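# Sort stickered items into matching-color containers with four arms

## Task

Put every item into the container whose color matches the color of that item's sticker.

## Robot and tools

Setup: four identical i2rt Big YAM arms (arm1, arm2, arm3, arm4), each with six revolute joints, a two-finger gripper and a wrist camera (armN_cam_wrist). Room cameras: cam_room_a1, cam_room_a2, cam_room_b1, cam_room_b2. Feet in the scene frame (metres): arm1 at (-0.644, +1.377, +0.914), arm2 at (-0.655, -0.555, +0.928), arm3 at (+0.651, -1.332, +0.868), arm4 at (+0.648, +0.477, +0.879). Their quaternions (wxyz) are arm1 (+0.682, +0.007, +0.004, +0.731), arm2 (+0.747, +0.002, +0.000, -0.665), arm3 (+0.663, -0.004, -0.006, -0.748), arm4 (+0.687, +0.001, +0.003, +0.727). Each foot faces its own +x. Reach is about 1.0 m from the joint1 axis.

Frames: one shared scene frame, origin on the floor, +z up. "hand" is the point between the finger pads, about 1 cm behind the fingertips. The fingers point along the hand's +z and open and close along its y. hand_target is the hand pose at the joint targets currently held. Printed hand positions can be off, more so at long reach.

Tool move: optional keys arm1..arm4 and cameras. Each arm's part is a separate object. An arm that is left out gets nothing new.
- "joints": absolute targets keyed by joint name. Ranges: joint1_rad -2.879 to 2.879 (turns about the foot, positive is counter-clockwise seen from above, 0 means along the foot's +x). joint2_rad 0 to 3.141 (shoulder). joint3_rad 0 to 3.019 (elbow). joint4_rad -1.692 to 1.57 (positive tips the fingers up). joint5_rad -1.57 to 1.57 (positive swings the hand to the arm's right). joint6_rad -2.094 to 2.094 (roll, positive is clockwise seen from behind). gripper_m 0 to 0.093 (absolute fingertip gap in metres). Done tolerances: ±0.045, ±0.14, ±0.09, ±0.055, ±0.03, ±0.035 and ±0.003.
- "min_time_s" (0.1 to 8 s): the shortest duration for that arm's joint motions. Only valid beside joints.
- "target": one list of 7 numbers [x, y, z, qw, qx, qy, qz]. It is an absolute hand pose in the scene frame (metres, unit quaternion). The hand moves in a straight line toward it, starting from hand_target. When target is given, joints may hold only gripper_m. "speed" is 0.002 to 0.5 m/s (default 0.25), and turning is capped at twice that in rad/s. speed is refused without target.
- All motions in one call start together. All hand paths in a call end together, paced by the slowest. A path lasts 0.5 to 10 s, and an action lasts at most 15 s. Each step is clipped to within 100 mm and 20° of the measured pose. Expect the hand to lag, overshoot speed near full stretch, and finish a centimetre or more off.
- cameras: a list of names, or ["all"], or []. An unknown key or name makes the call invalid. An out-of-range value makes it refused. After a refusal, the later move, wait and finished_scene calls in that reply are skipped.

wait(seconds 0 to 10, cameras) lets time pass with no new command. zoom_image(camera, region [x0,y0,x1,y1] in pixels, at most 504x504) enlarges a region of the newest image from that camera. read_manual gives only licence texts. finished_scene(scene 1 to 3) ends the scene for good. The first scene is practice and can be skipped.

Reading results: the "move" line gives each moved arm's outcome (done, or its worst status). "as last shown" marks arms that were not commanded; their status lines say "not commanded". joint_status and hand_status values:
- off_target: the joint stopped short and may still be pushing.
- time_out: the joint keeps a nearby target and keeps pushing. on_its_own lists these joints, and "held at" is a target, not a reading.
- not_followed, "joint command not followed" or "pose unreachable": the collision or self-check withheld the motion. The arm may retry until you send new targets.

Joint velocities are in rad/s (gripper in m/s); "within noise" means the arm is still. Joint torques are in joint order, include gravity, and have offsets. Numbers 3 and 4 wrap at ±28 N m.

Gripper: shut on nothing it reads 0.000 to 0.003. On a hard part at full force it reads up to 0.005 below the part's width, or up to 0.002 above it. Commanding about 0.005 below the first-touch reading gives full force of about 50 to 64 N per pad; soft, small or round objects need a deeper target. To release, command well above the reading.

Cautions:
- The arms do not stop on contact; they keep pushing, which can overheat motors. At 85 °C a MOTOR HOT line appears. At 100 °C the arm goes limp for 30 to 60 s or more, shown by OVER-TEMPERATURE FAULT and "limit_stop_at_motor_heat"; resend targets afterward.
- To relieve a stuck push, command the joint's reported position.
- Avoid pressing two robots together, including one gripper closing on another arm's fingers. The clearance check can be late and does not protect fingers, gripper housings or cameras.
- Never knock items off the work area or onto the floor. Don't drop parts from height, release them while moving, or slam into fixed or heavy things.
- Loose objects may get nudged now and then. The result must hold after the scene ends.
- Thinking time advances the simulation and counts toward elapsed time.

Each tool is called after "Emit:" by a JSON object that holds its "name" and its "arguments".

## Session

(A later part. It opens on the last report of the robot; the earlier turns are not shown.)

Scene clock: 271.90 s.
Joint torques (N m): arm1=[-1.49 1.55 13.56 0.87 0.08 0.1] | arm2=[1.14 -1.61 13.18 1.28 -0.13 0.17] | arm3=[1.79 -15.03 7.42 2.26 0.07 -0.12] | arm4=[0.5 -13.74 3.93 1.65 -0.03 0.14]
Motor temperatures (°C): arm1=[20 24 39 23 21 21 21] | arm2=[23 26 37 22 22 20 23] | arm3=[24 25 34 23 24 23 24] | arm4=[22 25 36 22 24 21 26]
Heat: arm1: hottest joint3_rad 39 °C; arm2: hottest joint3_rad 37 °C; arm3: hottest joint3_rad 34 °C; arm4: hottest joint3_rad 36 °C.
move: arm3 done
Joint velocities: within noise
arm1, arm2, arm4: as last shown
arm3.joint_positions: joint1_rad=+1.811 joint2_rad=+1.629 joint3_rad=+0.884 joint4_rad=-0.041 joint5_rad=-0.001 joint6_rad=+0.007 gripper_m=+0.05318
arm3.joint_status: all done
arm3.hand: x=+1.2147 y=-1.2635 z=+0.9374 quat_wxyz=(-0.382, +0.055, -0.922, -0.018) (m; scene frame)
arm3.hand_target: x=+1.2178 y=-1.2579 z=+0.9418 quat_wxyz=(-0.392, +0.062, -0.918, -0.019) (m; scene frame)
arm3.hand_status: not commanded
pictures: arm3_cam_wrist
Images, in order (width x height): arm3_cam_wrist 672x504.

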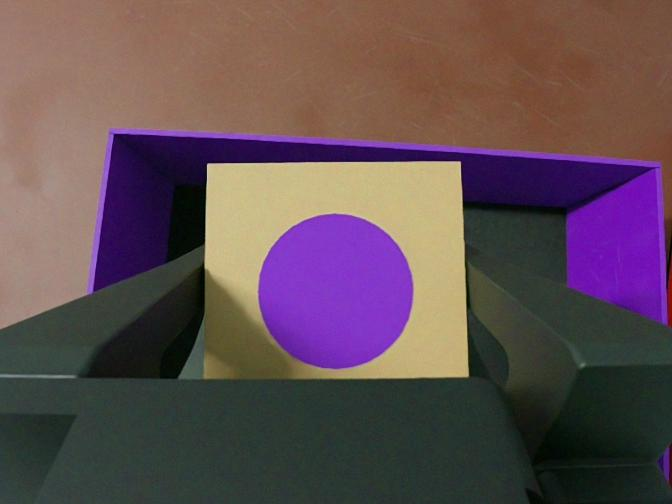

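Emit:
{"name": "move", "arguments": {"arm3": {"target": [1.2321, -1.2763, 0.80, 0.3699, -0.0559, 0.9271, 0.0223], "speed": 0.12}, "arm4": {"joints": {"gripper_m": 0.09}}, "cameras": ["arm4_cam_wrist"]}}

Emit:
{"name": "move", "arguments": {"arm3": {"target": [1.2321, -1.2763, 0.76, 0.3699, -0.0559, 0.9271, 0.0223], "speed": 0.06}, "arm4": {"target": [1.055, 0.357, 0.90, 0.3732, 0.1301, 0.917, -0.053], "speed": 0.15}, "cameras": ["arm3_cam_wrist", "arm4_cam_wrist", "cam_room_a1"]}}

Emit:
{"name": "move", "arguments": {"arm3": {"target": [1.2321, -1.2763, 0.748, 0.3699, -0.0559, 0.9271, 0.0223], "speed": 0.05}, "cameras": ["arm3_cam_wrist", "cam_room_a1"]}}

Emit:
{"name": "zoom_image", "arguments": {"camera": "cam_room_a1", "region": [150, 290, 310, 410]}}

Scene clock: 291.70 s.
Joint torques (N m): arm1=[-1.79 1.08 13.71 0.76 0.14 0.1] | arm2=[1.08 -1.55 13.15 1.32 -0.13 0.16] | arm3=[0.09 -17.26 6.57 2.13 -0.08 -0.12] | arm4=[0.5 -14.68 3.77 1.61 -0.01 0.16]
Motor temperatures (°C): arm1=[20 24 40 23 21 21 21] | arm2=[23 25 37 22 22 20 23] | arm3=[24 25 32 23 24 23 24] | arm4=[22 25 33 22 24 21 26]
Heat: arm1: hottest joint3_rad 40 °C; arm2: hottest joint3_rad 37 °C; arm3: hottest joint3_rad 32 °C; arm4: hottest joint3_rad 33 °C.
move: arm3 off_target; arm4 done
Joint velocities: within noise
arm1, arm2: as last shown
arm3.joint_positions: joint1_rad=+1.793 joint2_rad=+1.982 joint3_rad=+0.873 joint4_rad=+0.256 joint5_rad=-0.030 joint6_rad=-0.006 gripper_m=+0.05318
arm3.joint_status: not commanded
arm3.hand: x=+1.2165 y=-1.2703 z=+0.7893 quat_wxyz=(-0.351, +0.058, -0.934, -0.024) (m; scene frame)
arm3.hand_target: x=+1.2316 y=-1.2764 z=+0.8003 quat_wxyz=(-0.370, +0.056, -0.927, -0.022) (m; scene frame)
arm3.hand_status: off_target (0.020 m and 2.4 deg from the pose sent, 0.139 m and 1.5 deg at the start)
arm4.joint_positions: joint1_rad=-1.916 joint2_rad=+2.134 joint3_rad=+0.754 joint4_rad=+0.576 joint5_rad=-0.004 joint6_rad=-0.011 gripper_m=+0.08992
arm4.joint_status: all done
arm4.hand: x=+1.1519 y=+0.3273 z=+0.7383 quat_wxyz=(-0.369, -0.127, -0.919, +0.056) (m; scene frame)
arm4.hand_target: x=+1.1576 y=+0.3265 z=+0.7331 quat_wxyz=(-0.373, -0.130, -0.917, +0.053) (m; scene frame)
arm4.hand_status: not commanded
pictures: arm4_cam_wrist
Images, in order (width x height): arm4_cam_wrist 672x504.

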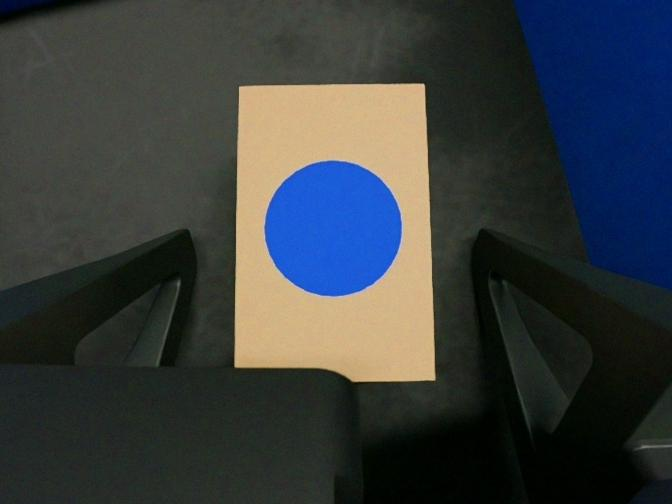

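Scene clock: 293.67 s.
Joint torques (N m): arm1=[-1.55 1.49 13.67 0.9 0.11 0.14] | arm2=[1.03 -1.55 13.18 1.28 -0.12 0.17] | arm3=[0.21 -16.15 6.72 2.06 -0.06 -0.11] | arm4=[1.2 -9.11 5.65 0.84 -0.04 0.11]
Motor temperatures (°C): arm1=[20 24 40 23 21 21 21] | arm2=[23 25 37 22 22 20 23] | arm3=[24 25 32 23 24 23 24] | arm4=[22 25 33 22 24 21 26]
Heat: arm1: hottest joint3_rad 40 °C; arm2: hottest joint3_rad 37 °C; arm3: hottest joint3_rad 32 °C; arm4: hottest joint3_rad 33 °C.
move: arm3 off_target; arm4 done
Joint velocities: within noise
arm1, arm2: as last shown
arm3.joint_positions: joint1_rad=+1.793 joint2_rad=+2.072 joint3_rad=+0.874 joint4_rad=+0.353 joint5_rad=-0.030 joint6_rad=-0.007 gripper_m=+0.05318
arm3.joint_status: not commanded
arm3.hand: x=+1.2150 y=-1.2709 z=+0.7562 quat_wxyz=(-0.354, +0.058, -0.933, -0.024) (m; scene frame)
arm3.hand_target: x=+1.2314 y=-1.2764 z=+0.7603 quat_wxyz=(-0.370, +0.056, -0.927, -0.022) (m; scene frame)
arm3.hand_status: off_target (0.018 m and 1.9 deg from the pose sent, 0.034 m and 2.4 deg at the start)
arm4.joint_positions: joint1_rad=-1.916 joint2_rad=+1.429 joint3_rad=+0.457 joint4_rad=+0.189 joint5_rad=-0.006 joint6_rad=-0.011 gripper_m=+0.08992
arm4.joint_status: not commanded
arm4.hand: x=+1.0573 y=+0.3565 z=+0.9023 quat_wxyz=(-0.378, -0.126, -0.915, +0.057) (m; scene frame)
arm4.hand_target: x=+1.0550 y=+0.3569 z=+0.9001 quat_wxyz=(-0.373, -0.130, -0.917, +0.053) (m; scene frame)
arm4.hand_status: done (0.003 m and 0.9 deg from the pose sent, 0.191 m and 0.8 deg at the start)
pictures: arm3_cam_wrist, arm4_cam_wrist, cam_room_a1
Images, in order (width x height): arm3_cam_wrist 672x504, arm4_cam_wrist 672x504, cam_room_a1 672x504.

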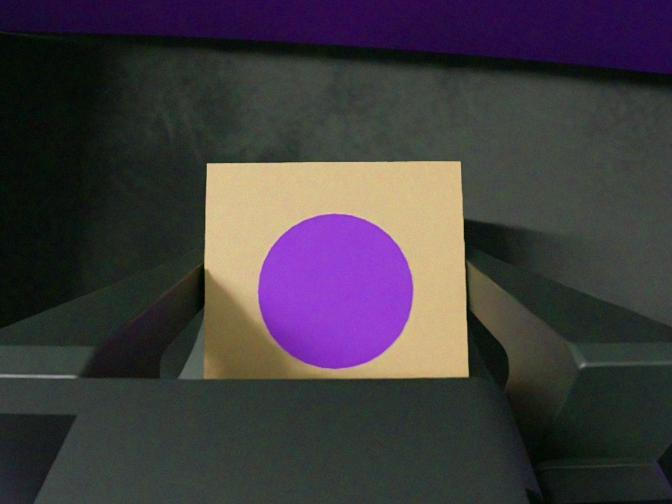

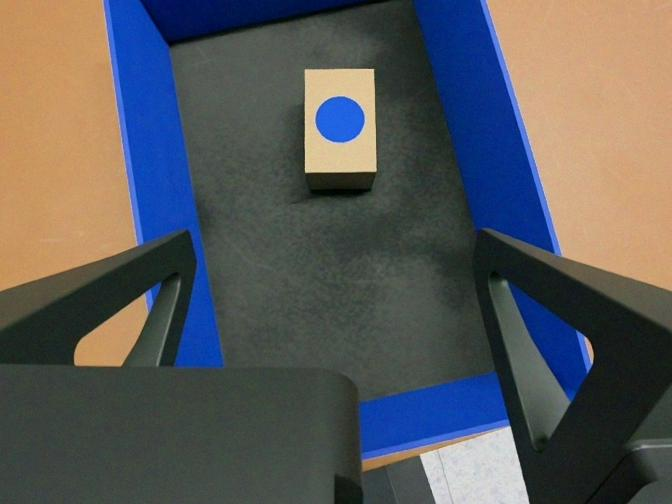

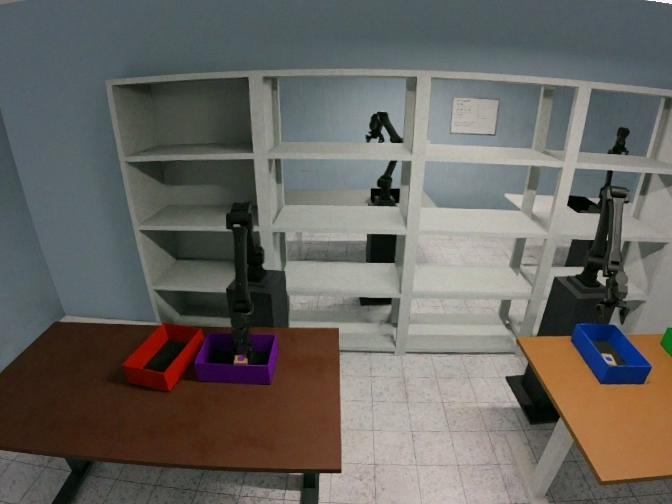

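Scene clock: 294.63 s.
Joint torques (N m): arm1=[-1.49 2.2 13.52 1.06 0.13 0.1] | arm2=[1.2 -1.55 13.19 1.32 -0.13 0.17] | arm3=[0.26 -15.09 6.19 1.8 -0.05 -0.09] | arm4=[0.44 -9.11 5.71 0.8 -0.03 0.1]
Motor temperatures (°C): arm1=[20 24 40 23 21 21 21] | arm2=[23 25 37 22 22 20 23] | arm3=[24 25 32 23 24 23 24] | arm4=[22 25 33 22 24 21 26]
Heat: arm1: hottest joint3_rad 40 °C; arm2: hottest joint3_rad 37 °C; arm3: hottest joint3_rad 32 °C; arm4: hottest joint3_rad 33 °C.
move: arm3 off_target
Joint velocities: within noise
arm1, arm2, arm4: as last shown
arm3.joint_positions: joint1_rad=+1.793 joint2_rad=+2.090 joint3_rad=+0.887 joint4_rad=+0.388 joint5_rad=-0.030 joint6_rad=-0.009 gripper_m=+0.05318
arm3.joint_status: not commanded
arm3.hand: x=+1.2239 y=-1.2700 z=+0.7559 quat_wxyz=(-0.368, +0.059, -0.928, -0.024) (m; scene frame)
arm3.hand_target: x=+1.2316 y=-1.2763 z=+0.7483 quat_wxyz=(-0.370, +0.056, -0.927, -0.022) (m; scene frame)
arm3.hand_status: off_target (0.013 m and 0.5 deg from the pose sent, 0.020 m and 1.9 deg at the start)
pictures: arm3_cam_wrist, cam_room_a1
Images, in order (width x height): arm3_cam_wrist 672x504, cam_room_a1 672x504.

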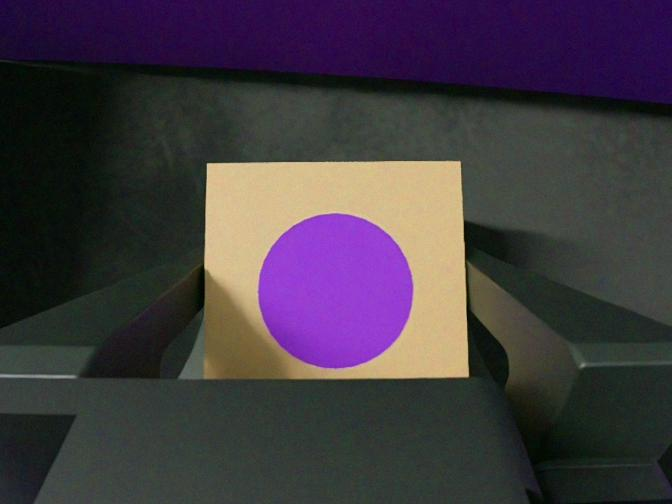

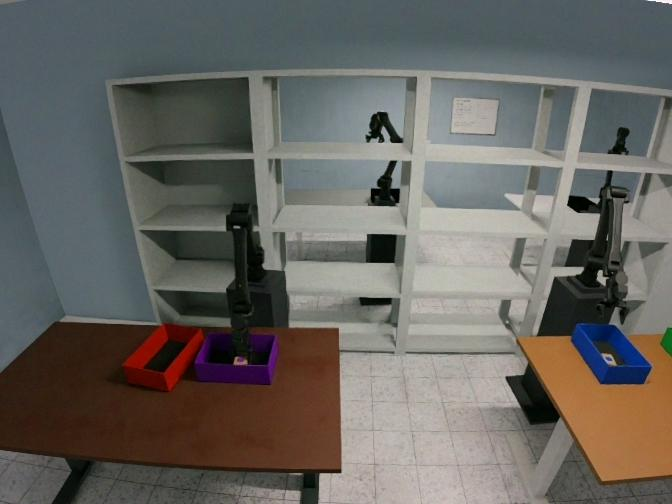

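Scaled by 3.150.

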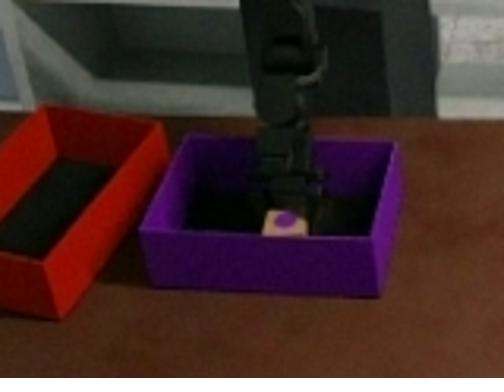

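Emit:
{"name": "move", "arguments": {"arm3": {"joints": {"gripper_m": 0.093}}, "cameras": []}}

Emit:
{"name": "move", "arguments": {"arm3": {"target": [1.12, -1.29, 0.90, 0.3699, -0.0559, 0.9271, 0.0223], "speed": 0.15}, "cameras": ["arm3_cam_wrist"]}}

Scene clock: 301.47 s.
Joint torques (N m): arm1=[-1.67 1.49 13.7 0.77 0.08 0.13] | arm2=[1.08 -1.49 13.19 1.28 -0.12 0.16] | arm3=[0.21 -16.79 6.05 1.77 -0.06 -0.09] | arm4=[0.26 -8.82 5.71 0.85 -0.05 0.11]
Motor temperatures (°C): arm1=[20 24 40 23 21 21 21] | arm2=[23 25 37 22 22 20 23] | arm3=[24 25 32 23 24 23 24] | arm4=[22 24 33 22 24 21 26]
Heat: arm1: hottest joint3_rad 40 °C; arm2: hottest joint3_rad 37 °C; arm3: hottest joint3_rad 32 °C; arm4: hottest joint3_rad 33 °C.
move: arm3 done
Joint velocities: within noise
arm1.joint_positions: joint1_rad=-2.207 joint2_rad=+0.796 joint3_rad=+1.453 joint4_rad=-1.670 joint5_rad=-0.002 joint6_rad=+0.069 gripper_m=+0.09296
arm1.joint_status: not commanded
arm1.hand: x=-0.4347 y=+1.2475 z=+1.3818 quat_wxyz=(-0.259, -0.300, -0.915, +0.068) (m; scene frame)
arm1.hand_target: x=-0.4363 y=+1.2484 z=+1.4000 quat_wxyz=(-0.275, -0.302, -0.910, +0.072) (m; scene frame)
arm1.hand_status: not commanded
arm2, arm4: as last shown
arm3.joint_positions: joint1_rad=+1.793 joint2_rad=+2.108 joint3_rad=+0.887 joint4_rad=+0.388 joint5_rad=-0.030 joint6_rad=-0.009 gripper_m=+0.09295
arm3.joint_status: all done
arm3.hand: x=+1.2195 y=-1.2706 z=+0.7460 quat_wxyz=(-0.360, +0.059, -0.931, -0.024) (m; scene frame)
arm3.hand_target: x=+1.2315 y=-1.2763 z=+0.7481 quat_wxyz=(-0.370, +0.056, -0.927, -0.022) (m; scene frame)
arm3.hand_status: not commanded
pictures: none
No camera images: "cameras" was empty.

Scene clock: 303.37 s.
Joint torques (N m): arm1=[-1.44 1.2 13.67 0.83 0.11 0.06] | arm2=[1.08 -1.67 13.15 1.29 -0.12 0.17] | arm3=[0.09 -11.05 5.98 1.1 -0.08 -0.12] | arm4=[0.26 -9 5.53 0.79 -0.04 0.11]
Motor temperatures (°C): arm1=[20 24 40 23 21 21 21] | arm2=[23 25 37 22 22 20 23] | arm3=[24 25 32 23 24 23 24] | arm4=[22 24 33 22 24 21 26]
Heat: arm1: hottest joint3_rad 40 °C; arm2: hottest joint3_rad 37 °C; arm3: hottest joint3_rad 32 °C; arm4: hottest joint3_rad 33 °C.
move: arm3 done
Joint velocities: within noise
arm1, arm2, arm4: as last shown
arm3.joint_positions: joint1_rad=+1.780 joint2_rad=+1.503 joint3_rad=+0.604 joint4_rad=+0.100 joint5_rad=-0.040 joint6_rad=-0.017 gripper_m=+0.09295
arm3.joint_status: not commanded
arm3.hand: x=+1.1233 y=-1.2828 z=+0.9039 quat_wxyz=(-0.376, +0.059, -0.924, -0.026) (m; scene frame)
arm3.hand_target: x=+1.1199 y=-1.2899 z=+0.9000 quat_wxyz=(-0.370, +0.056, -0.927, -0.022) (m; scene frame)
arm3.hand_status: done (0.009 m and 0.9 deg from the pose sent, 0.184 m and 1.3 deg at the start)
pictures: arm3_cam_wrist
Images, in order (width x height): arm3_cam_wrist 672x504.

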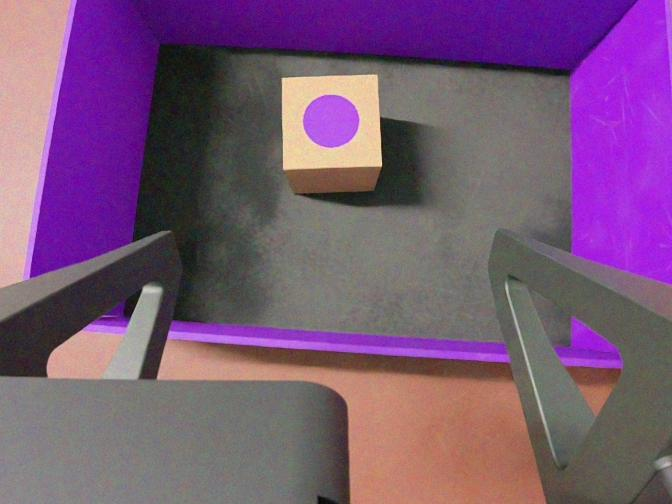

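Emit:
{"name": "finished_scene", "arguments": {"scene": 2}}

The scene is finished: the task was done.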